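# Place the block onto the bench scale's pan

## Task

Set the block down so it rests on the weighing pan of the bench scale, and leave it there.

## Robot and tools

Robot: two arms, left_arm and right_arm, each ending in a two-finger gripper. The names do not match image sides. In the scene frame the origin sits at table-top height midway between the nominal bases, +z points up, +x runs out over the table, and left_arm is on the +y side. Calibrated bases: left_arm at (+0.048, +0.357, +0.046) m, right_arm at (+0.003, -0.249, +0.022) m, each turned slightly about z. A two-camera stand is fixed to the floor behind the arms. A loose object may occasionally be nudged by an outside push.

Frames: each arm reports its hand pose, velocities, targets and wrist-camera pose in its own base frame. The table and cam_low use the scene frame. Motion offsets are expressed along the axes of that arm's current Hand target. The fingers point along the gripper's +z and open and close along its y. end_effector_position is the point between the pads, about 1 cm behind the tips. Printed positions and orientations can be off by a few cm, more at long reach.

Motion arguments: every movement row holds 14 numbers, each in [-1, 1]. The first 7 are left_arm: dx, dy, dz, rx, ry, rz, opening. The last 7 are the same for right_arm. Send all 14 even if only one arm should move. dx..rz are offsets, not poses, counted from that arm's Hand target at the start of the action or move. A value of 1.0 equals 0.6 m or 180 degrees. rx, ry, rz form a single rotation vector. Because each call starts from the current Hand target, repeating an offset moves the arm again. Opening is absolute: +1 is fully open (0.093 m) and -1 is closed. Sending six zeros re-commands the current Hand target. A 0 in the opening slot closes halfway, so resend the present opening to leave a gripper unchanged.

execute_actions(actions, cameras): actions is a list of actions. Each action is a table of up to 15 rows, one row per 1/30 s step. A short table repeats its last row until 15 steps are filled. Every row counts from the action's start pose, not from the row before it. cameras is a list of names (cam_low, cam_left_wrist, cam_right_wrist, or ["all"]). An empty actions list returns images and the full state, including the scene number and task.

move(target, speed, blend, opening_speed, grip_force, blocking, cameras): target is either one 14-number row or a list of up to 15 rows. All rows count from the same starting Hand targets, and each path is straight. speed is in m/s, from 0.002 to 2.9, default 0.25. Turning is capped at twice that value in rad/s. It can be one number or one per target. blend is a corner radius in m for the intermediate targets; 0 stops at each. opening_speed (0.2 or more) is the rate of opening change per second on the -1..+1 scale. grip_force is a per-pad limit in newtons, 10 to 50, either one number or one per arm. It persists once set. Lower values close slowly: about 4 s at 40 and 16 s at 10. blocking=false returns after about 0.5 s while the move continues. Moves do not avoid obstacles or the other arm, and gripper lag and overshoot grow with speed. The whole move is capped at 10 s. The result adds a move: line giving the ending (done, off_target, moving, held, fault) and any limits, such as paced (the pose was clipped) or held (steps were withheld). done means the arm is at rest within 10 mm and 2 degrees of its target. It says nothing about contact.

wait(seconds 0 to 10): lets time pass while each arm keeps its last command. stop(): brakes the running move; braking needs some distance. zoom_image(camera, region [x0,y0,x1,y1] in pixels, at most 504x504): gives a closer view of that camera's latest image. finished_scene(scene): ends the scene and cannot be undone. Pass the current scene's number, and call it only once the block is resting on the pan without help.

Results: Hand target is your last commanded pose after clipping, and the next offsets start from it. The real gripper often stops short of it because of friction and weight, more at long reach, and may tilt. Check the position and orientation after each move, and send the missing distance or correct the tilt. Each step, the orientation command is clipped to within 40 degrees of the measured orientation. grip_measured is the motor position on the opening scale. The pads meet at about -0.94, and each millimetre of object width adds about 0.0208. The reading may be up to about 0.02 too high. To grip a rigid block, send at least 0.24 below the reading for its width and keep sending that value while holding. To release, send a value well above the reading for its width. The last entry of Joint positions is the finger gap in metres. Joint torques include gravity and have offsets; entries 1 to 3 wrap at ±28 N m. Joint ranges (rad): waist -2.618..3.054, shoulder 0..3.142, elbow 0..3.142 (straight at 2.901), wrist pitch and yaw ±1.571, wrist roll ±2.094.

Cameras: cam_low is fixed in the scene frame. The two wrist cameras follow their hands, and their images may lag during motion. Calibration is approximate, with errors of several mm and about a degree.

Avoid: dropping the block, releasing it while it still moves, or letting anything fall off the table (failure). Do not strike the scale or table hard. A blocked arm keeps pushing until you command it back past the contact point. Avoid contact between the grippers, the wrist cameras, or the two arms, and strain on the camera cables. Do not route a path close to an arm's own base. Motors heat when they hold loads, stay stretched out, or push toward unreachable poses. A MOTOR HOT line appears at 75 °C, and at 90 °C the arm folds and stops working. Avoid arm stops, and prefer smooth, moderate motions.

Each tool is called as name([rows], argument=value, ...), one row to a line, values as JSON.

## Session

execute_actions(actions=[])

Scene clock: 0.00 s.
left_arm: end_effector_position=(+0.2448, -0.1664, +0.1074) grip_measured=+1.000 end_effector_quat_wxyz=(+0.432, -0.017, +0.831, -0.351) | right_arm: end_effector_position=(+0.2291, +0.0898, +0.1241) grip_measured=+1.000 end_effector_quat_wxyz=(+0.476, +0.192, +0.823, +0.242)
Joint positions: left_arm=[-0.526 0.857 0.152 0.311 0.126 -0.65 0.093] | right_arm=[0.581 0.421 0.213 -0.258 0.306 0.849 0.093]
Joint velocities: within noise
Joint torques (N m): no reading
Heat: left arm: 33 °C; right arm: 34 °C.
Hand target: left_arm +0.2480, -0.1682, +0.1166; +0.442, -0.015, +0.823, -0.356 | right_arm +0.2308, +0.0909, +0.1316; +0.482, +0.192, +0.818, +0.248
Tool commands: left_gripper/opening=+1.0 right_gripper/opening=+1.0

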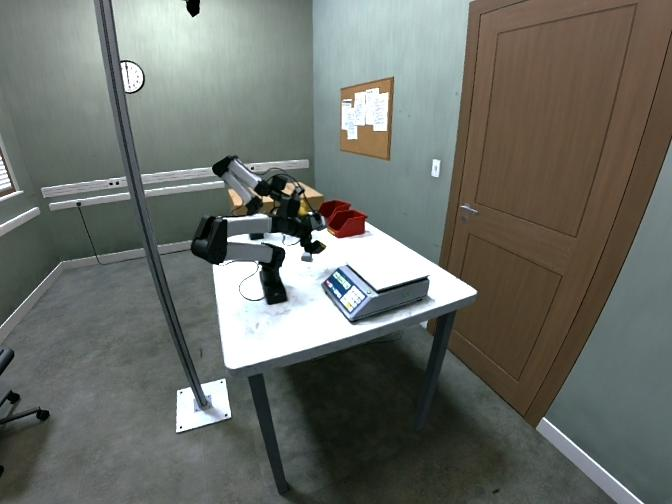

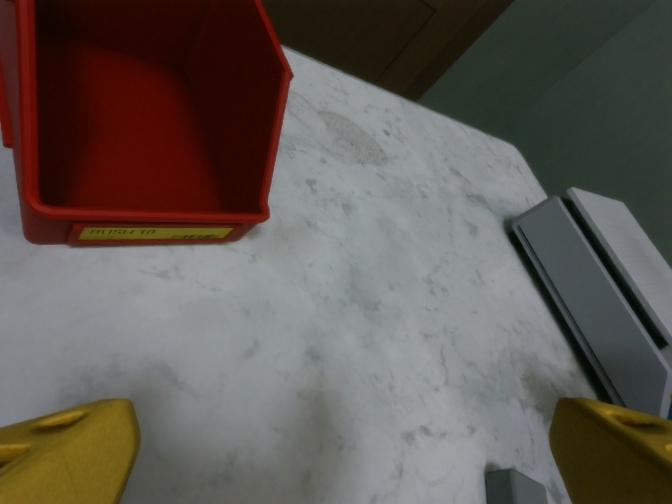

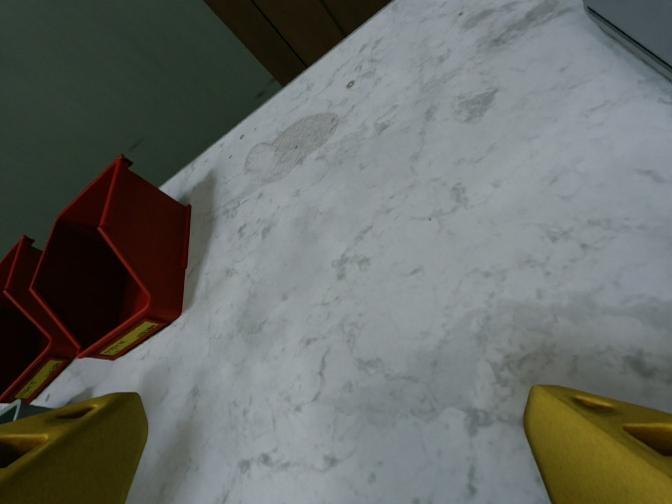

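zoom_image(camera="cam_low", region=[220, 170, 440, 330])

zoom_image(camera="cam_left_wrist", region=[400, 350, 672, 504])

Scaled by 2.291 from the camera's 672x504 image, which has a finer 960x720 frame.

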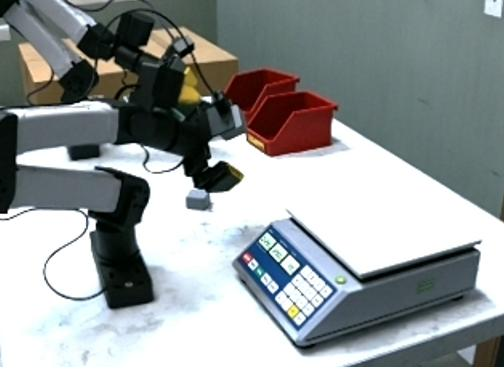

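Scaled by 1.853 from the camera's 672x504 image, which has a finer 960x720 frame.

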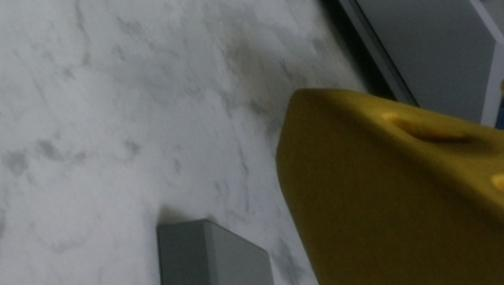

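move(target=[0,0,-0.13,0,0,0,1,0.0767,0.135,-0.048,0.1106,0.358,-0.2287,1], cameras=["cam_right_wrist","cam_low"], speed=0.4)

Scene clock: 36.10 s.
left_arm: end_effector_position=(+0.1901, -0.1239, +0.1238) grip_measured=+1.000 end_effector_quat_wxyz=(+0.422, -0.025, +0.836, -0.349) | right_arm: end_effector_position=(+0.1894, +0.1681, +0.1523) grip_measured=+1.000 end_effector_quat_wxyz=(-0.002, -0.166, +0.986, -0.011)
Joint positions: left_arm=[-0.402 0.196 0.183 -0.411 0.237 -0.615 0.093] | right_arm=[0.737 1.516 1.345 -1.416 0.016 0.404 0.093]
Joint torques (N m): left_arm=[0.66 0.28 13 2.39 0.14 0.11] | right_arm=[0.62 -3.71 8.99 0.21 -0.05 -0.17]
Heat: left arm: 40 °C; right arm: 39 °C.
Hand target: left_arm +0.1905, -0.1235, +0.1443; +0.442, -0.015, +0.823, -0.356 | right_arm +0.1902, +0.1751, +0.1594; -0.001, -0.174, +0.985, +0.000
Off the commanded pose: left_arm 0.021 m, 3 deg | right_arm 0.010 m, 2 deg.
move: off_target (left_arm)
camera_calibration:
cam_right_wrist: T_world_to_cam=[[0.305332, -0.951914, 0.0251437, 0.0982115], [-0.874078, -0.269693, 0.404046, 0.193527], [-0.377836, -0.145346, -0.914393, 0.321884], [0, 0, 0, 1]] pos_world=[0.26079, 0.192466, 0.213665]
Images, in order (width x height): cam_low 672x504, cam_right_wrist 672x504.

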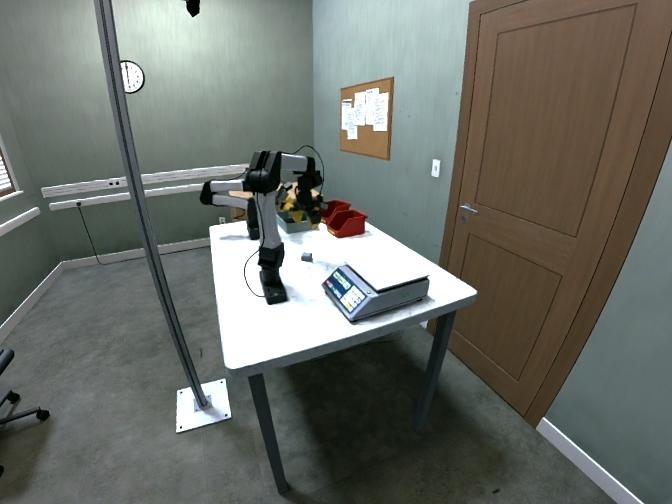

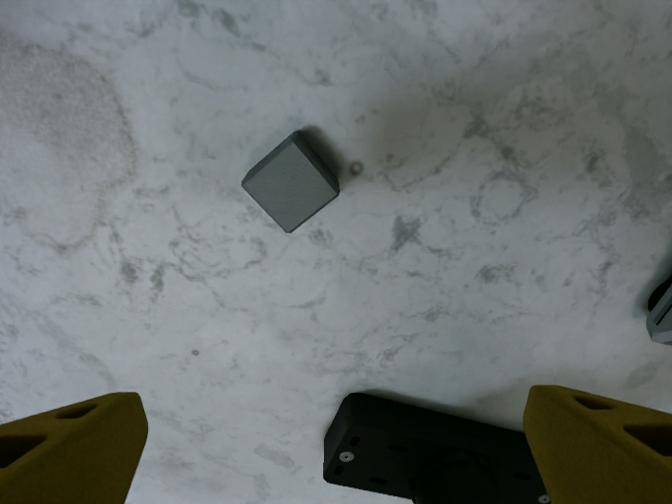

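move(target=[0,0,0,0,0,0,1,-0.041,0.031,0.142,0,0,-0.224,1], cameras=["cam_right_wrist","cam_low"])

zoom_image(camera="cam_low", region=[220, 190, 440, 330])

Scene clock: 51.33 s.
left_arm: end_effector_position=(+0.1899, -0.1239, +0.1234) grip_measured=+1.000 end_effector_quat_wxyz=(+0.421, -0.025, +0.837, -0.349) | right_arm: end_effector_position=(+0.2095, +0.1981, +0.0792) grip_measured=+1.000 end_effector_quat_wxyz=(+0.003, -0.495, +0.869, -0.006)
Joint positions: left_arm=[-0.402 0.196 0.183 -0.413 0.238 -0.615 0.093] | right_arm=[0.765 1.653 1.193 -1.109 0.013 -0.271 0.093]
Joint torques (N m): left_arm=[0.79 0.13 13.04 2.38 0.15 0.12] | right_arm=[0.58 -4.86 4.96 0.58 -0.06 -0.19]
Heat: left arm: 43 °C; right arm: 39 °C.
Hand target: left_arm +0.1905, -0.1235, +0.1443; +0.442, -0.015, +0.823, -0.356 | right_arm +0.2067, +0.2012, +0.0742; -0.001, -0.503, +0.864, +0.001
Off the commanded pose: left_arm 0.021 m, 3 deg | right_arm 0.006 m, 1 deg.
move: off_target (left_arm)
camera_calibration:
cam_right_wrist: T_world_to_cam=[[0.84857, -0.528808, 0.0170716, -0.0746341], [-0.490895, -0.774875, 0.398236, 0.268983], [-0.197362, -0.346311, -0.917124, 0.269227], [0, 0, 0, 1]] pos_world=[0.24851, 0.262197, 0.14107]
Images, in order (width x height): cam_low 672x504, cam_right_wrist 672x504.

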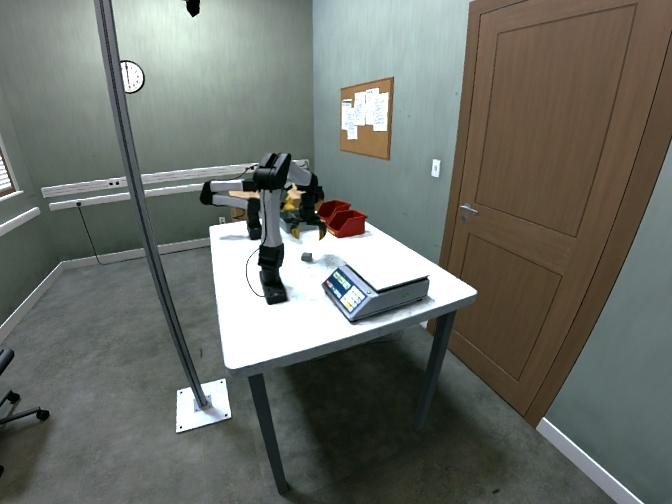

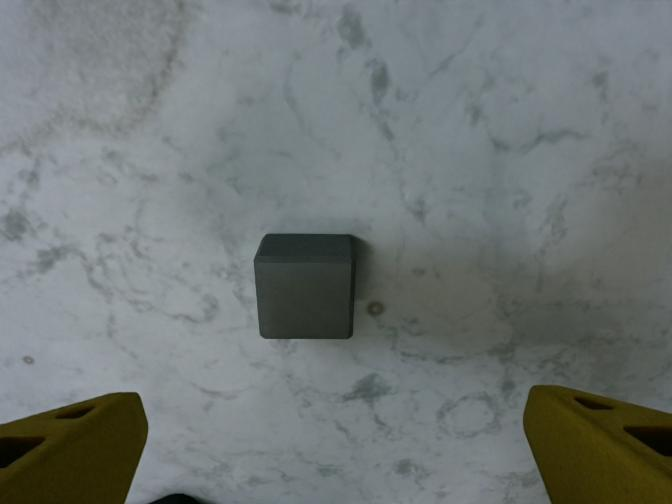

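Scaled by 2.291 from the camera's 672x504 image, which has a finer 960x720 frame.

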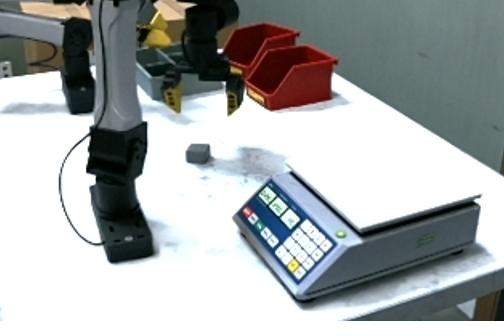

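move([
  [0,0,0,0,0,0,1,0.02,0.0167,0.07,0,0,0,1],
  [0,0,0,0,0,0,1,0.02,0.0167,0.135,0,0,0,1],
], blend=[0.01,0], speed=0.15, cameras=["cam_right_wrist","cam_low"])

zoom_image(camera="cam_low", region=[220, 190, 440, 330])

Scene clock: 65.10 s.
left_arm: end_effector_position=(+0.1899, -0.1239, +0.1234) grip_measured=+1.000 end_effector_quat_wxyz=(+0.421, -0.025, +0.837, -0.349) | right_arm: end_effector_position=(+0.1952, +0.1928, -0.0028) grip_measured=+1.000 end_effector_quat_wxyz=(+0.001, -0.504, +0.864, -0.007)
Joint positions: left_arm=[-0.402 0.196 0.183 -0.413 0.238 -0.615 0.093] | right_arm=[0.788 1.728 0.925 -0.769 0.013 -0.269 0.093]
Joint torques (N m): left_arm=[0.72 0.09 13.14 2.39 0.17 0.15] | right_arm=[0.64 -4.83 4.51 0.59 -0.07 0.07]
Heat: left arm: 45 °C; right arm: 39 °C.
Hand target: left_arm +0.1905, -0.1235, +0.1443; +0.442, -0.015, +0.823, -0.356 | right_arm +0.1919, +0.1956, -0.0068; -0.001, -0.503, +0.864, +0.001
Off the commanded pose: left_arm 0.021 m, 3 deg | right_arm 0.006 m, 1 deg.
move: off_target (left_arm)
camera_calibration:
cam_right_wrist: T_world_to_cam=[[0.859132, -0.511497, 0.01622, -0.0692403], [-0.474142, -0.783663, 0.401325, 0.2889], [-0.192565, -0.352481, -0.915792, 0.189653], [0, 0, 0, 1]] pos_world=[0.232987, 0.257833, 0.0588627]
Images, in order (width x height): cam_low 672x504, cam_right_wrist 672x504.

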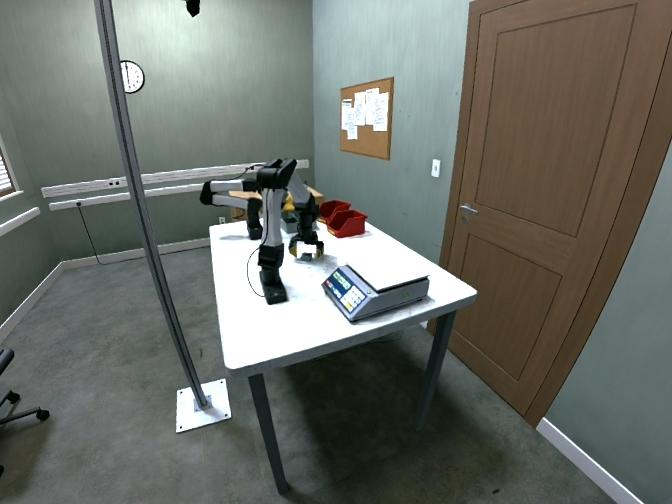

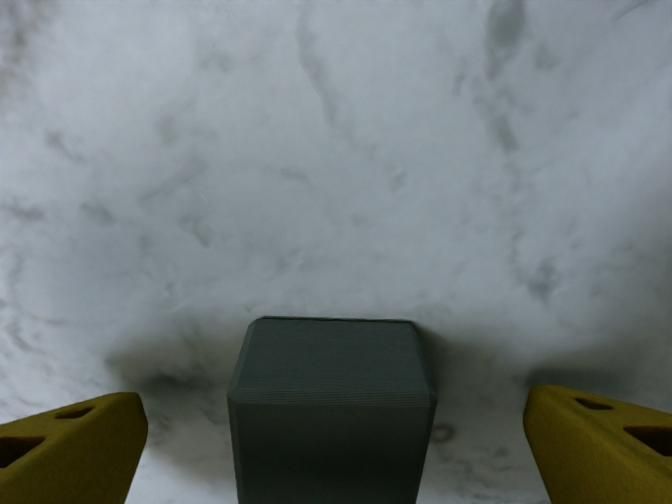

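Scaled by 2.291 from the camera's 672x504 image, which has a finer 960x720 frame.

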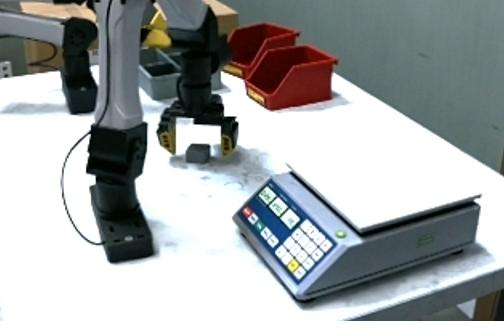

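move([
  [0,0,0,0,0,0,1,0,0,0.008,0,0,0,1],
  [0,0,0,0,0,0,1,0,0,0.008,0,0,0,-0.55],
], opening_speed=2, cameras=["cam_right_wrist"])

Scene clock: 71.20 s.
left_arm: end_effector_position=(+0.1898, -0.1239, +0.1233) grip_measured=+1.000 end_effector_quat_wxyz=(+0.421, -0.025, +0.837, -0.349) | right_arm: end_effector_position=(+0.1961, +0.1937, -0.0067) grip_measured=-0.319 end_effector_quat_wxyz=(+0.003, -0.504, +0.864, -0.006)
Joint positions: left_arm=[-0.402 0.196 0.183 -0.414 0.238 -0.615 0.093] | right_arm=[0.788 1.737 0.918 -0.748 0.013 -0.269 0.03]
Joint torques (N m): left_arm=[0.79 0.16 13.12 2.39 0.15 0.16] | right_arm=[0.64 -4.74 4.27 0.58 -0.06 0.07]
Heat: left arm: 46 °C; right arm: 38 °C.
Hand target: left_arm +0.1905, -0.1235, +0.1443; +0.442, -0.015, +0.823, -0.356 | right_arm +0.1920, +0.1956, -0.0115; -0.001, -0.503, +0.864, +0.001
Off the commanded pose: left_arm 0.021 m, 3 deg | right_arm 0.007 m, 1 deg.
move: off_target (left_arm)
camera_calibration:
cam_right_wrist: T_world_to_cam=[[0.859115, -0.51149, 0.0173356, -0.0694865], [-0.475387, -0.785013, 0.397193, 0.29205], [-0.189551, -0.349475, -0.917572, 0.185455], [0, 0, 0, 1]] pos_world=[0.233687, 0.258533, 0.0553723]
Images, in order (width x height): cam_right_wrist 672x504.

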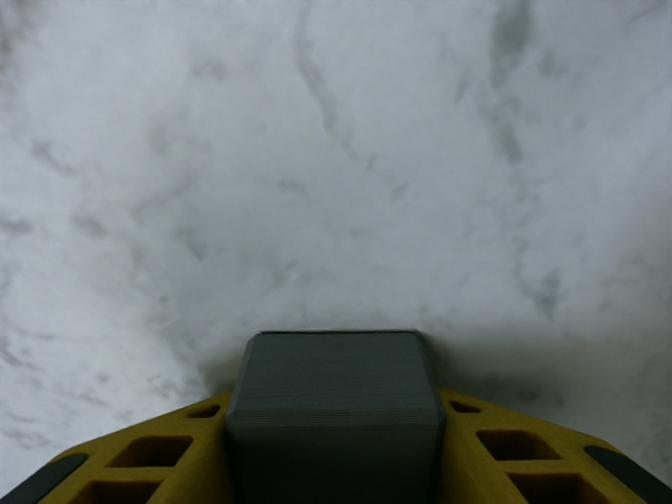

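move([
  [0,0,0,0,0,0,1,0,0,-0.2,0,0,0,-0.55],
  [0,0,0,0,0,0,1,0.355,-0.553,-0.269,0,0,0.333,-0.55],
], blend=[0.03,0], speed=0.3, cameras=["cam_right_wrist","cam_low"])

zoom_image(camera="cam_low", region=[240, 190, 460, 330])

Scene clock: 89.67 s.
left_arm: end_effector_position=(+0.1898, -0.1239, +0.1233) grip_measured=+1.000 end_effector_quat_wxyz=(+0.421, -0.025, +0.837, -0.349) | right_arm: end_effector_position=(+0.3707, -0.1545, +0.1449) grip_measured=-0.303 end_effector_quat_wxyz=(-0.007, -0.008, +1.000, -0.001)
Joint positions: left_arm=[-0.402 0.196 0.183 -0.414 0.238 -0.615 0.093] | right_arm=[-0.392 2.115 2.066 -1.534 0.008 -0.408 0.031]
Joint torques (N m): left_arm=[0.7 0.09 13.05 2.38 0.14 0.14] | right_arm=[0.42 -7.98 8.9 0.19 0 0.1]
Heat: left arm: 48 °C; right arm: 38 °C.
Hand target: left_arm +0.1905, -0.1235, +0.1444; +0.442, -0.015, +0.823, -0.356 | right_arm +0.3755, -0.1536, +0.1492; -0.001, -0.004, +1.000, +0.000
Off the commanded pose: left_arm 0.021 m, 3 deg | right_arm 0.006 m, 1 deg.
move: off_target (left_arm)
camera_calibration:
cam_right_wrist: T_world_to_cam=[[-0.00644537, -0.99996, 0.00627703, -0.153176], [-0.912206, 0.00845119, 0.409644, 0.324271], [-0.40968, -0.00308564, -0.912224, 0.370206], [0, 0, 0, 1]] pos_world=[0.446481, -0.154768, 0.205836]
Images, in order (width x height): cam_low 672x504, cam_right_wrist 672x504.

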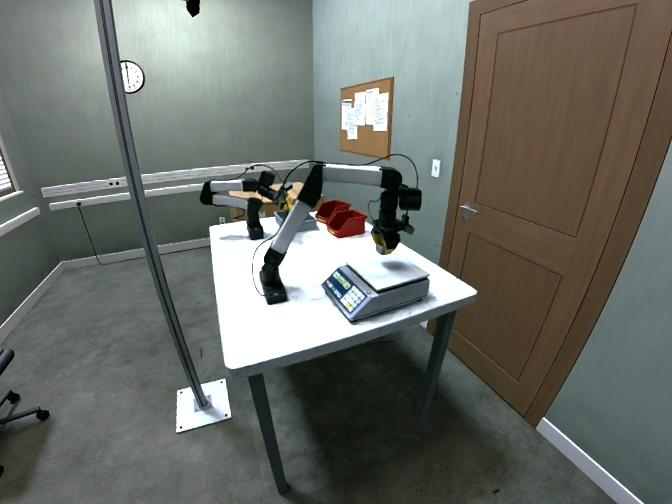

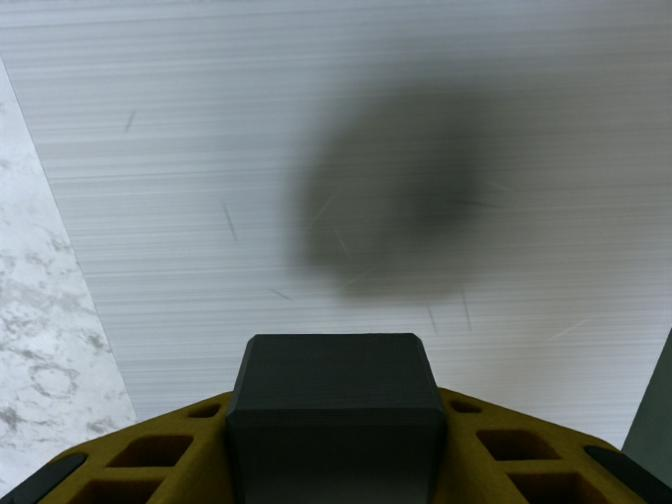

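Scaled by 2.291 from the camera's 672x504 image, which has a finer 960x720 frame.

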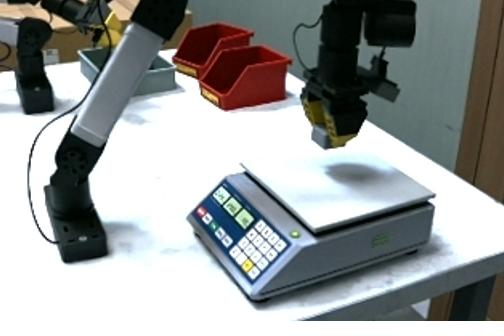

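move(target=[0,0,0,0,0,0,1,0,0,0.107,0,0,0,-0.55], speed=0.12, cameras=["cam_right_wrist","cam_low"])

zoom_image(camera="cam_low", region=[330, 210, 450, 300])

Scene clock: 94.00 s.
left_arm: end_effector_position=(+0.1898, -0.1239, +0.1233) grip_measured=+1.000 end_effector_quat_wxyz=(+0.421, -0.025, +0.837, -0.349) | right_arm: end_effector_position=(+0.3662, -0.1526, +0.0973) grip_measured=-0.303 end_effector_quat_wxyz=(-0.016, -0.007, +1.000, +0.002)
Joint positions: left_arm=[-0.402 0.196 0.183 -0.414 0.238 -0.615 0.093] | right_arm=[-0.392 2.094 1.844 -1.351 0.008 -0.405 0.031]
Joint torques (N m): left_arm=[0.66 0.18 13.11 2.39 0.15 0.13] | right_arm=[0.4 -8.09 3.21 1.1 0 0.07]
Heat: left arm: 48 °C; right arm: 39 °C.
Hand target: left_arm +0.1905, -0.1235, +0.1444; +0.442, -0.015, +0.823, -0.356 | right_arm +0.3753, -0.1535, +0.0850; -0.001, -0.004, +1.000, +0.000
Off the commanded pose: left_arm 0.021 m, 3 deg | right_arm 0.015 m, 2 deg.
move: off_target (left_arm, right_arm)
camera_calibration:
cam_right_wrist: T_world_to_cam=[[-0.0090284, -0.999959, -0.000648061, -0.149464], [-0.904974, 0.00789511, 0.425394, 0.3354], [-0.425372, 0.00442711, -0.905008, 0.331236], [0, 0, 0, 1]] pos_world=[0.443077, -0.153572, 0.156997]
Images, in order (width x height): cam_low 672x504, cam_right_wrist 672x504.

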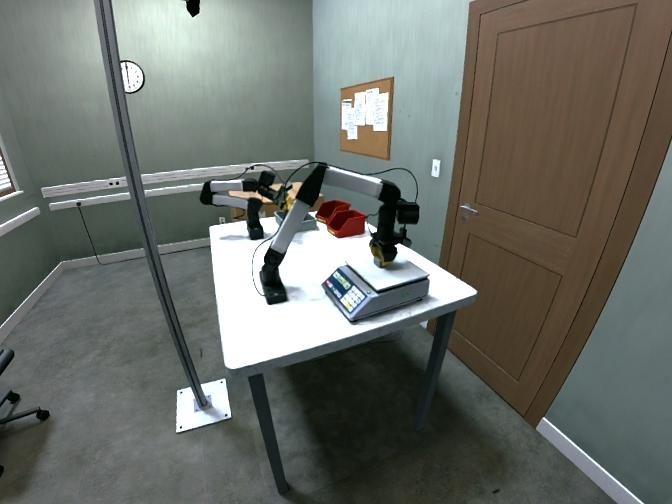

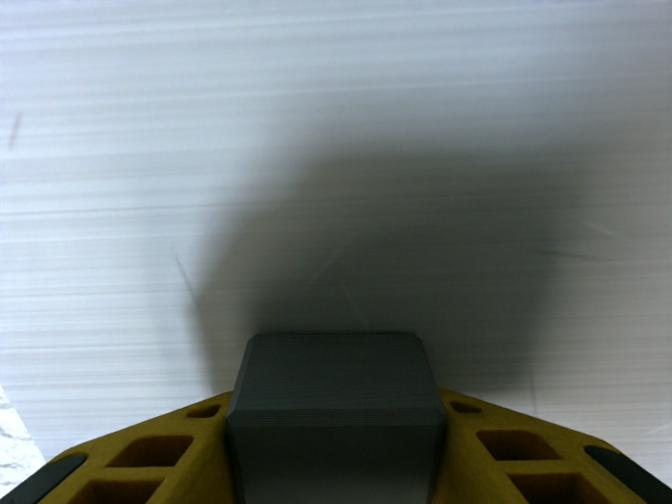

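Scaled by 4.200 from the camera's 672x504 image, which has a finer 960x720 frame.

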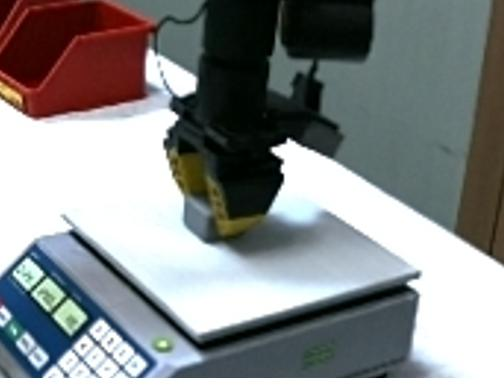

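move(target=[0,0,0,0,0,0,1,-0.01,0,0.022,0,-0.01,0,-0.55], speed=0.06, cameras=["cam_right_wrist","cam_low"])

zoom_image(camera="cam_low", region=[350, 220, 430, 280])

Scene clock: 102.30 s.
left_arm: end_effector_position=(+0.1898, -0.1239, +0.1233) grip_measured=+1.000 end_effector_quat_wxyz=(+0.421, -0.025, +0.837, -0.349) | right_arm: end_effector_position=(+0.3697, -0.1541, +0.0964) grip_measured=-0.303 end_effector_quat_wxyz=(+0.005, -0.006, +1.000, -0.006)
Joint positions: left_arm=[-0.402 0.196 0.183 -0.414 0.238 -0.615 0.093] | right_arm=[-0.392 2.063 1.794 -1.287 0.008 -0.404 0.031]
Joint torques (N m): left_arm=[0.76 0.17 13.04 2.4 0.15 0.15] | right_arm=[0.46 -5.85 2.47 1.42 -0.11 0.06]
Heat: left arm: 49 °C; right arm: 38 °C.
Hand target: left_arm +0.1905, -0.1235, +0.1444; +0.442, -0.015, +0.823, -0.356 | right_arm +0.3813, -0.1535, +0.0718; +0.015, -0.004, +1.000, +0.000
Off the commanded pose: left_arm 0.021 m, 3 deg | right_arm 0.027 m, 1 deg.
move: off_target (left_arm, right_arm)
camera_calibration:
cam_right_wrist: T_world_to_cam=[[-0.0104666, -0.999815, 0.0161451, -0.15187], [-0.92187, 0.0159027, 0.387172, 0.350105], [-0.387357, -0.0108313, -0.921866, 0.317064], [0, 0, 0, 1]] pos_world=[0.443978, -0.153975, 0.159192]
Images, in order (width x height): cam_low 672x504, cam_right_wrist 672x504.

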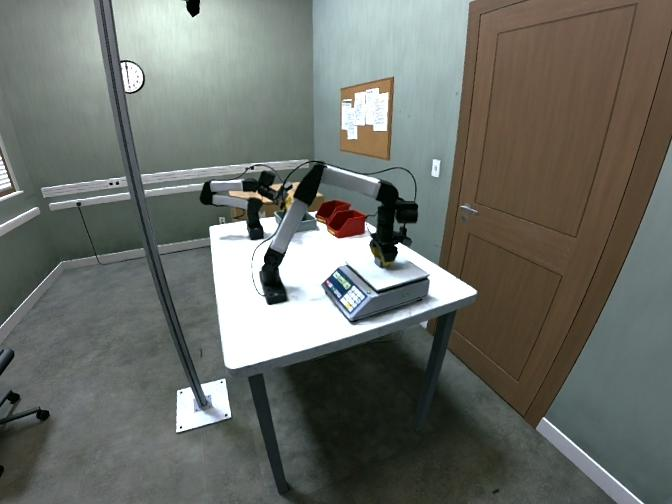

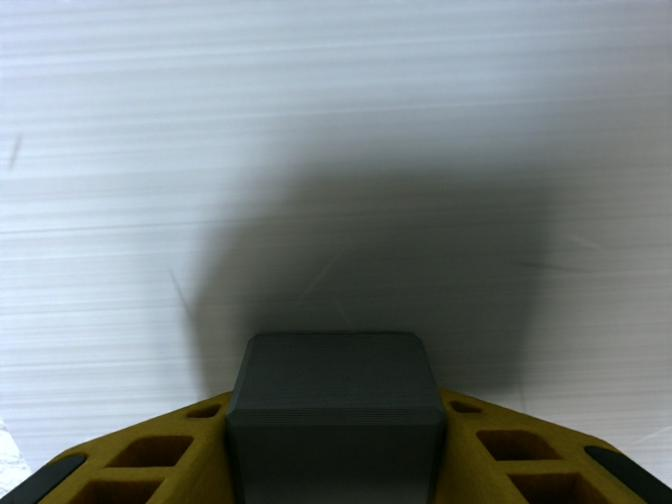

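Scaled by 6.300 from the camera's 672x504 image, which has a finer 960x720 frame.

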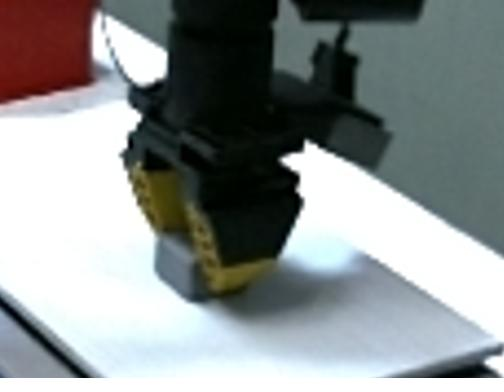

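move([
  [0,0,0,0,0,0,1,0.01,0,-0.025,0,0,0,-0.55],
  [0,0,0,0,0,0,1,0.01,0,-0.025,0,0,0,0.5],
  [0,0,0,0,0,0,1,0.01,0,-0.2,0,0,0,0.5],
], speed=[0.06,0.06,0.15], opening_speed=1.5, cameras=["cam_right_wrist"])

Scene clock: 108.57 s.
left_arm: end_effector_position=(+0.1898, -0.1239, +0.1233) grip_measured=+1.000 end_effector_quat_wxyz=(+0.421, -0.025, +0.837, -0.349) | right_arm: end_effector_position=(+0.3705, -0.1552, +0.1722) grip_measured=+0.498 end_effector_quat_wxyz=(+0.024, -0.005, +1.000, -0.013)
Joint positions: left_arm=[-0.402 0.196 0.183 -0.414 0.238 -0.615 0.093] | right_arm=[-0.394 2.067 2.101 -1.551 0.006 -0.404 0.069]
Joint torques (N m): left_arm=[0.8 0.12 13.03 2.38 0.16 0.16] | right_arm=[-0.14 -11.14 8.43 0.37 -0.09 -0.05]
Heat: left arm: 49 °C; right arm: 39 °C.
Hand target: left_arm +0.1905, -0.1235, +0.1444; +0.442, -0.015, +0.823, -0.356 | right_arm +0.3718, -0.1537, +0.1915; +0.014, -0.004, +1.000, +0.000
Off the commanded pose: left_arm 0.021 m, 3 deg | right_arm 0.020 m, 2 deg.
joint sent to its limit (right arm) — joint 4 (wrist pitch), lower limit. The joint targets are off in orientation, not in position.
move: off_target (left_arm, right_arm); target 2's new opening was sent with right_arm's hand 0.012 m and 1 deg from that target
camera_calibration:
cam_right_wrist: T_world_to_cam=[[-0.0139372, -0.999472, 0.0293594, -0.155213], [-0.935886, 0.0233766, 0.351525, 0.334039], [-0.352026, -0.0225778, -0.935718, 0.374731], [0, 0, 0, 1]] pos_world=[0.442375, -0.154479, 0.237777]
Images, in order (width x height): cam_right_wrist 672x504.

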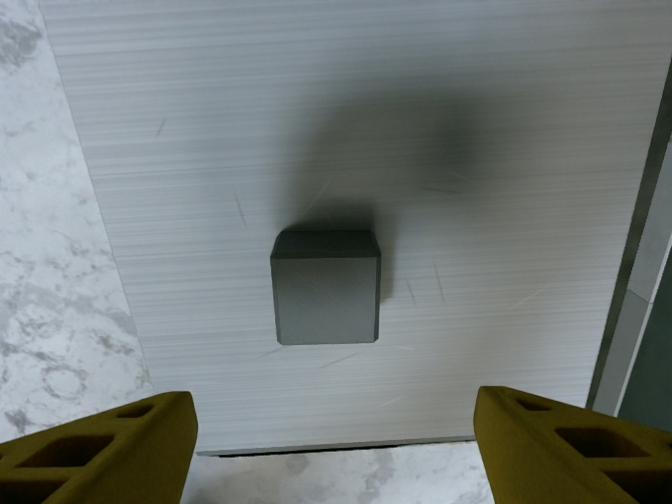

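On the pan.

finished_scene(scene=1)

The scene is finished: the task was done.


## Next scene

The same job, from a new start.

execute_actions(actions=[])

zoom_image(camera="cam_low", region=[220, 170, 440, 330])

Scene clock: 0.00 s.
left_arm: end_effector_position=(+0.2582, +0.0057, +0.1836) grip_measured=+1.000 end_effector_quat_wxyz=(+0.518, -0.140, +0.843, +0.042) | right_arm: end_effector_position=(+0.2336, -0.0192, +0.2171) grip_measured=+1.000 end_effector_quat_wxyz=(+0.562, -0.042, +0.825, -0.046)
Joint positions: left_arm=[-0.264 0.61 0.505 -0.43 -0.448 -0.334 0.093] | right_arm=[-0.185 0.384 0.523 -0.517 -0.144 -0.189 0.093]
Joint velocities: within noise
Joint torques (N m): no reading
Heat: left arm: 32 °C; right arm: 32 °C.
Hand target: left_arm +0.2599, +0.0054, +0.1908; +0.526, -0.142, +0.837, +0.039 | right_arm +0.2345, -0.0193, +0.2247; +0.569, -0.042, +0.820, -0.047
Tool commands: left_gripper/opening=+1.0 right_gripper/opening=+1.0
camera_calibration:
cam_left_wrist: T_world_to_cam=[[0.274739, -0.959271, 0.0657106, -0.0754327], [-0.752549, -0.257064, -0.60629, 0.344528], [0.598488, 0.117121, -0.792524, 0.0758398], [0, 0, 0, 1]] pos_world=[0.23461, 0.00732301, 0.273946]
cam_right_wrist: T_world_to_cam=[[0.006114, -0.994729, 0.10236, -0.0428896], [-0.705471, -0.0768371, -0.704562, 0.360405], [0.708713, -0.0679042, -0.702222, 0.0722152], [0, 0, 0, 1]] pos_world=[0.203338, -0.0100673, 0.309029]

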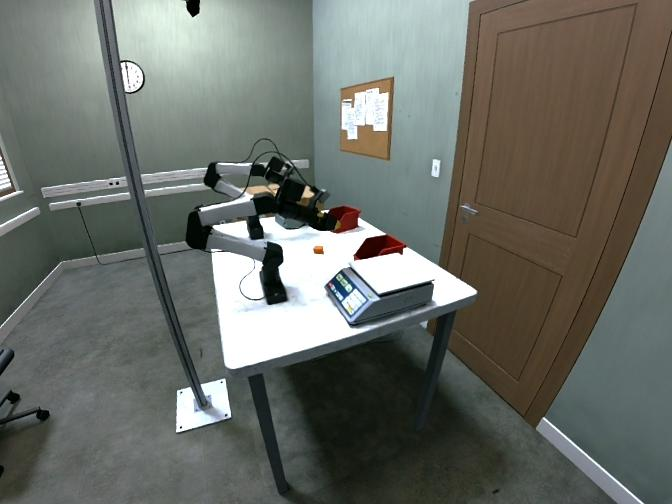

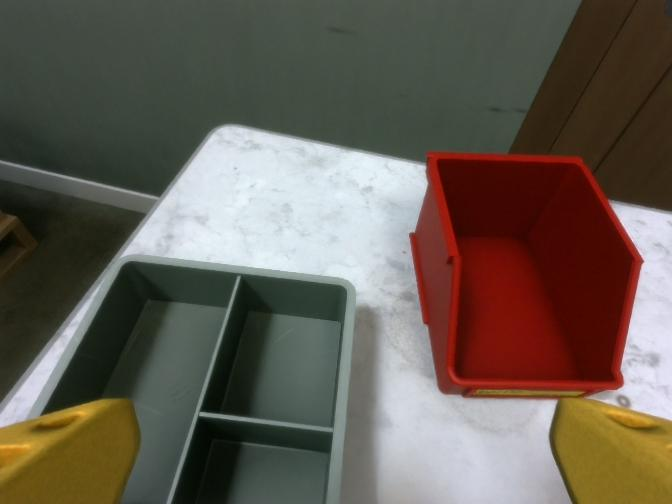

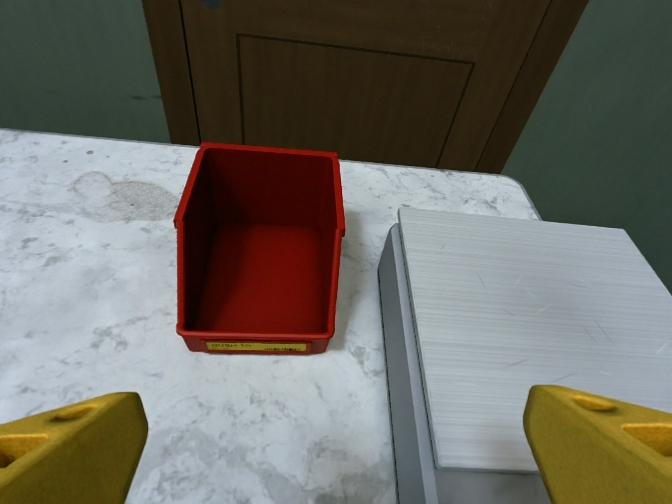

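Scaled by 2.291 from the camera's 672x504 image, which has a finer 960x720 frame.

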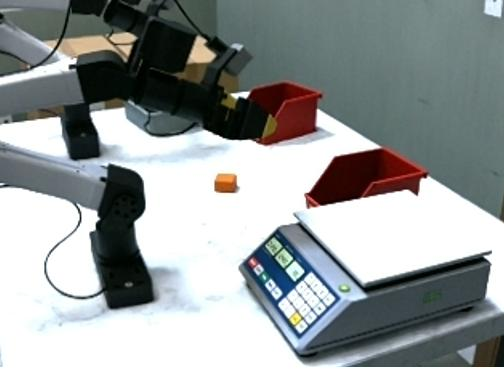

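move(target=[0,0,0,0,0,0,1,0.0588,0.427,0.0477,-0.108,0.3725,-0.083,1], speed=0.4, cameras=["cam_right_wrist"])

Scene clock: 19.03 s.
left_arm: end_effector_position=(+0.2582, +0.0057, +0.1836) grip_measured=+1.000 end_effector_quat_wxyz=(+0.518, -0.140, +0.843, +0.042) | right_arm: end_effector_position=(+0.2439, +0.2225, +0.1431) grip_measured=+1.000 end_effector_quat_wxyz=(-0.001, -0.202, +0.979, -0.013)
Joint positions: left_arm=[-0.264 0.61 0.505 -0.43 -0.448 -0.334 0.093] | right_arm=[0.751 1.808 1.629 -1.407 0.021 0.343 0.093]
Joint torques (N m): left_arm=[-0.09 -0.35 10.26 2.41 -0.2 -0.07] | right_arm=[0.42 -6.05 9.18 0.21 -0.06 0.08]
Heat: left arm: 35 °C; right arm: 37 °C.
Hand target: left_arm +0.2599, +0.0054, +0.1908; +0.526, -0.142, +0.837, +0.039 | right_arm +0.2451, +0.2297, +0.1499; +0.001, -0.199, +0.980, -0.001
Off the commanded pose: left_arm 0.007 m, 1 deg | right_arm 0.010 m, 1 deg.
move: done
camera_calibration:
cam_right_wrist: T_world_to_cam=[[0.375161, -0.926501, 0.0291737, 0.110342], [-0.85255, -0.33252, 0.403224, 0.268355], [-0.363887, -0.176146, -0.914636, 0.34549], [0, 0, 0, 1]] pos_world=[0.313109, 0.252322, 0.204571]
Images, in order (width x height): cam_right_wrist 672x504.

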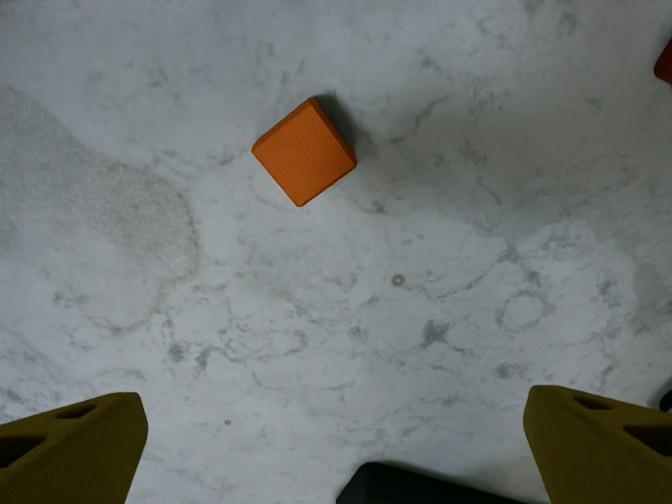

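move(target=[0,0,0,0,0,0,1,-0.0507,0.0135,0.1265,0,0,-0.211,1], cameras=["cam_right_wrist"])

Scene clock: 29.57 s.
left_arm: end_effector_position=(+0.2582, +0.0057, +0.1836) grip_measured=+1.000 end_effector_quat_wxyz=(+0.518, -0.140, +0.843, +0.042) | right_arm: end_effector_position=(+0.2706, +0.2480, +0.0796) grip_measured=+1.000 end_effector_quat_wxyz=(+0.005, -0.504, +0.864, -0.009)
Joint positions: left_arm=[-0.264 0.61 0.505 -0.43 -0.448 -0.334 0.093] | right_arm=[0.751 1.944 1.556 -1.177 0.019 -0.305 0.093]
Joint torques (N m): left_arm=[-0.03 -0.25 10.18 2.41 -0.17 -0.05] | right_arm=[-0.39 -7.12 5.19 0.54 -0.07 -0.21]
Heat: left arm: 37 °C; right arm: 39 °C.
Hand target: left_arm +0.2599, +0.0054, +0.1908; +0.526, -0.142, +0.837, +0.039 | right_arm +0.2701, +0.2489, +0.0740; +0.001, -0.507, +0.862, -0.001
Off the commanded pose: left_arm 0.007 m, 1 deg | right_arm 0.006 m, 1 deg.
move: done
camera_calibration:
cam_right_wrist: T_world_to_cam=[[0.858412, -0.512431, 0.0233162, -0.107275], [-0.478294, -0.783145, 0.397391, 0.336196], [-0.185375, -0.352277, -0.917353, 0.297244], [0, 0, 0, 1]] pos_world=[0.307988, 0.313031, 0.141577]
Images, in order (width x height): cam_right_wrist 672x504.

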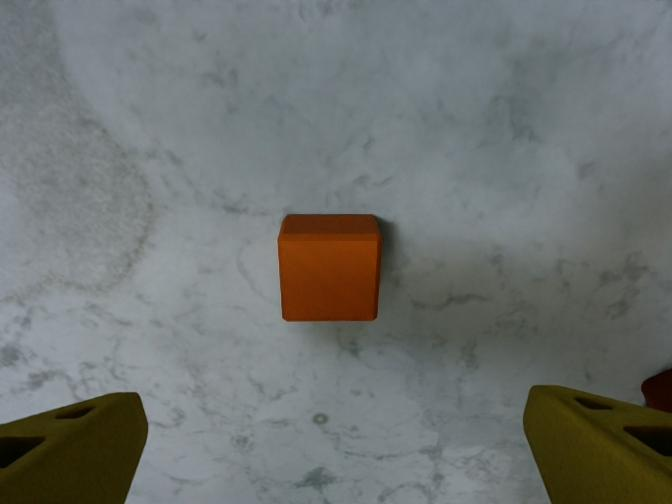

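move([
  [0,0,0,0,0,0,1,0.002,0.004,0.1425,0,0,0,1],
  [0,0,0,0,0,0,1,0.002,0.004,0.1425,0,0,0,-0.55],
], speed=0.15, opening_speed=2, cameras=["cam_right_wrist","cam_low"])

Scene clock: 36.93 s.
left_arm: end_effector_position=(+0.2582, +0.0057, +0.1836) grip_measured=+1.000 end_effector_quat_wxyz=(+0.518, -0.140, +0.843, +0.042) | right_arm: end_effector_position=(+0.2694, +0.2469, -0.0077) grip_measured=-0.314 end_effector_quat_wxyz=(+0.002, -0.504, +0.864, -0.009)
Joint positions: left_arm=[-0.264 0.61 0.505 -0.43 -0.448 -0.334 0.093] | right_arm=[0.751 2.044 1.336 -0.863 0.019 -0.306 0.03]
Joint torques (N m): left_arm=[-0.08 -0.35 10.24 2.42 -0.17 -0.07] | right_arm=[0.06 -7.62 4.96 0.54 -0.07 -0.13]
Heat: left arm: 38 °C; right arm: 38 °C.
Hand target: left_arm +0.2599, +0.0054, +0.1908; +0.526, -0.142, +0.837, +0.039 | right_arm +0.2676, +0.2489, -0.0116; +0.001, -0.507, +0.862, -0.001
Off the commanded pose: left_arm 0.007 m, 1 deg | right_arm 0.005 m, 1 deg.
move: done
camera_calibration:
cam_right_wrist: T_world_to_cam=[[0.858869, -0.511749, 0.0213757, -0.104994], [-0.475963, -0.782, 0.402413, 0.368478], [-0.189219, -0.355794, -0.915209, 0.218422], [0, 0, 0, 1]] pos_world=[0.306887, 0.312132, 0.0538653]
Images, in order (width x height): cam_low 672x504, cam_right_wrist 672x504.

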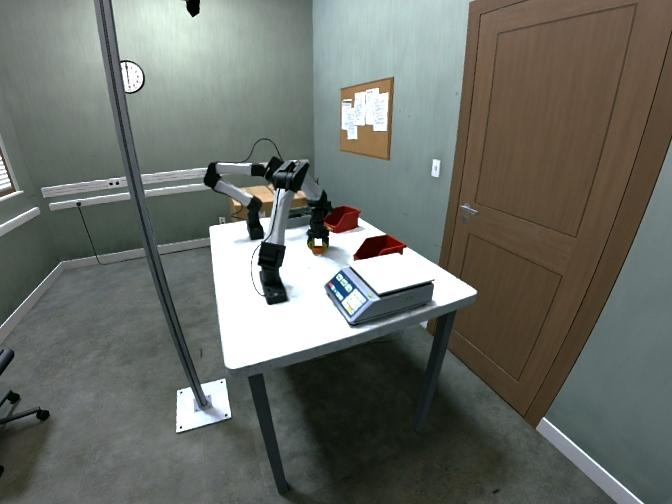

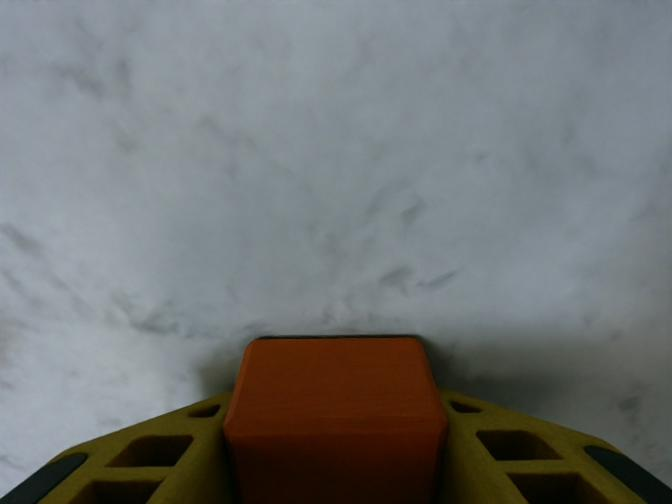

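move([
  [0,0,0,0,0,0,1,0,0,-0.23,0,0,0,-0.55],
  [0,0,0,0,0,0,1,0.551,-0.515,-0.294,0,0,0.339,-0.55],
  [0,0,0,0,0,0,1,0.551,-0.515,-0.216,0,0,0.339,-0.55],
  [0,0,0,0,0,0,1,0.551,-0.515,-0.169,0,0,0.339,-0.55],
], blend=[0.03,0.01,0.005,0], speed=[0.3,0.3,0.12,0.06], cameras=["cam_right_wrist","cam_low"])

zoom_image(camera="cam_low", region=[330, 210, 450, 300])

Scene clock: 53.30 s.
left_arm: end_effector_position=(+0.2582, +0.0057, +0.1836) grip_measured=+1.000 end_effector_quat_wxyz=(+0.518, -0.140, +0.843, +0.042) | right_arm: end_effector_position=(+0.3696, -0.1920, +0.0962) grip_measured=-0.299 end_effector_quat_wxyz=(-0.014, +0.000, +1.000, +0.000)
Joint positions: left_arm=[-0.264 0.61 0.505 -0.43 -0.448 -0.334 0.093] | right_arm=[-0.474 2.178 1.969 -1.388 0.013 -0.474 0.031]
Joint torques (N m): left_arm=[-0.17 -0.28 10.26 2.43 -0.16 -0.07] | right_arm=[0.76 -9.85 3.74 0.9 -0.05 0.06]
Heat: left arm: 40 °C; right arm: 38 °C.
Hand target: left_arm +0.2599, +0.0054, +0.1908; +0.526, -0.142, +0.837, +0.039 | right_arm +0.3770, -0.1899, +0.0907; +0.001, +0.001, +1.000, -0.001
Off the commanded pose: left_arm 0.007 m, 1 deg | right_arm 0.009 m, 2 deg.
move: done
camera_calibration:
cam_right_wrist: T_world_to_cam=[[-0.022302, -0.999741, 0.00451288, -0.184299], [-0.905719, 0.0221154, 0.423301, 0.342434], [-0.423291, 0.00535306, -0.905978, 0.331274], [0, 0, 0, 1]] pos_world=[0.446264, -0.193597, 0.156006]
Images, in order (width x height): cam_low 672x504, cam_right_wrist 672x504.

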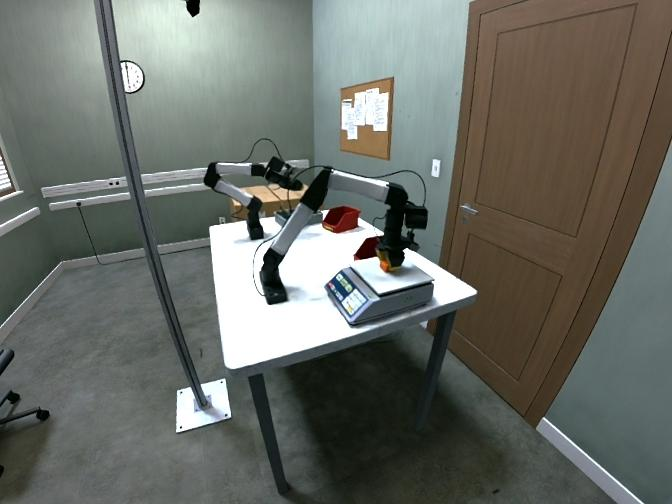

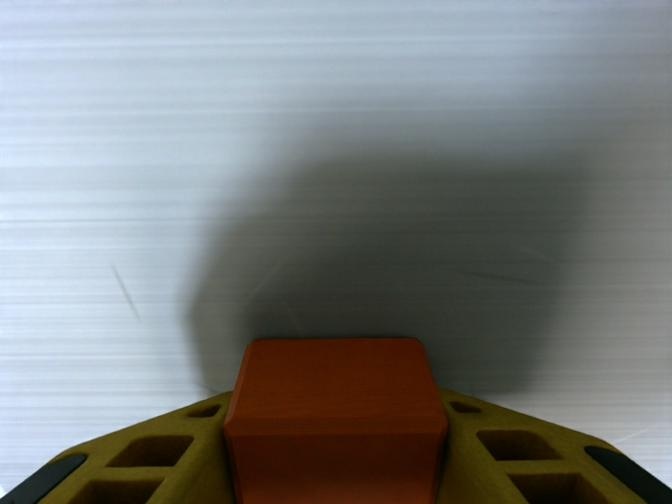

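Scaled by 4.200 from the camera's 672x504 image, which has a finer 960x720 frame.

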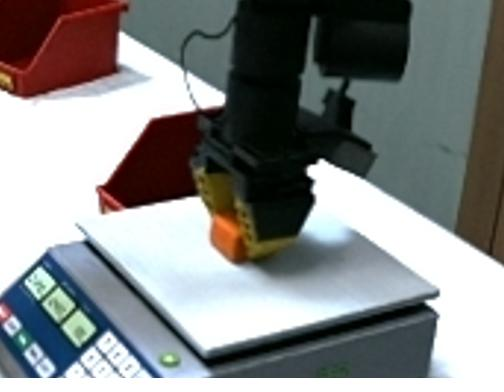

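move([
  [0,0,0,0,0,0,1,-0.008,0,0.018,0,-0.01,0,-0.55],
  [0,0,0,0,0,0,1,0,0,0,0,-0.01,0,-0.55],
  [0,0,0,0,0,0,1,0,0,0,0,-0.01,0,0.5],
  [0,0,0,0,0,0,1,0,0,-0.16,0,-0.01,0,0.5],
], speed=[0.06,0.06,0.06,0.15], blend=[0.003,0,0,0], opening_speed=1.5, cameras=["cam_right_wrist"])

Scene clock: 60.10 s.
left_arm: end_effector_position=(+0.2582, +0.0057, +0.1836) grip_measured=+1.000 end_effector_quat_wxyz=(+0.518, -0.140, +0.843, +0.042) | right_arm: end_effector_position=(+0.3772, -0.1863, +0.1630) grip_measured=+0.498 end_effector_quat_wxyz=(+0.031, -0.004, +1.000, -0.006)
Joint positions: left_arm=[-0.264 0.61 0.505 -0.43 -0.448 -0.334 0.093] | right_arm=[-0.466 2.147 2.188 -1.552 -0.017 -0.474 0.069]
Joint torques (N m): left_arm=[-0.03 -0.36 10.29 2.41 -0.17 -0.06] | right_arm=[-0.55 -12.34 8.7 0.34 0.08 0.01]
Heat: left arm: 40 °C; right arm: 39 °C.
Hand target: left_arm +0.2599, +0.0054, +0.1908; +0.526, -0.142, +0.837, +0.039 | right_arm +0.3768, -0.1898, +0.1868; +0.017, +0.001, +1.000, -0.001
Off the commanded pose: left_arm 0.007 m, 1 deg | right_arm 0.024 m, 2 deg.
joint sent to its limit (right arm) — joint 4 (wrist pitch), lower limit. The joint targets are off in orientation, not in position.
move: off_target (right_arm)
camera_calibration:
cam_right_wrist: T_world_to_cam=[[-0.0149682, -0.999785, 0.0143339, -0.183123], [-0.940251, 0.0189508, 0.339953, 0.346917], [-0.340152, -0.00838902, -0.940333, 0.366675], [0, 0, 0, 1]] pos_world=[0.448173, -0.186582, 0.229486]
Images, in order (width x height): cam_right_wrist 672x504.

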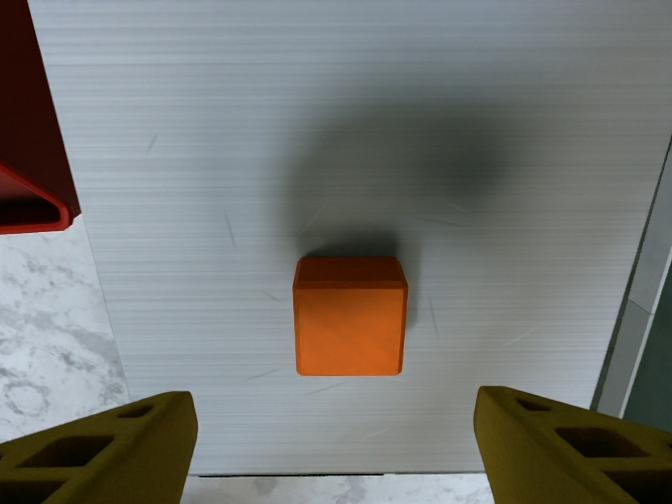

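finished_scene(scene=2)

The scene is finished: the task was done.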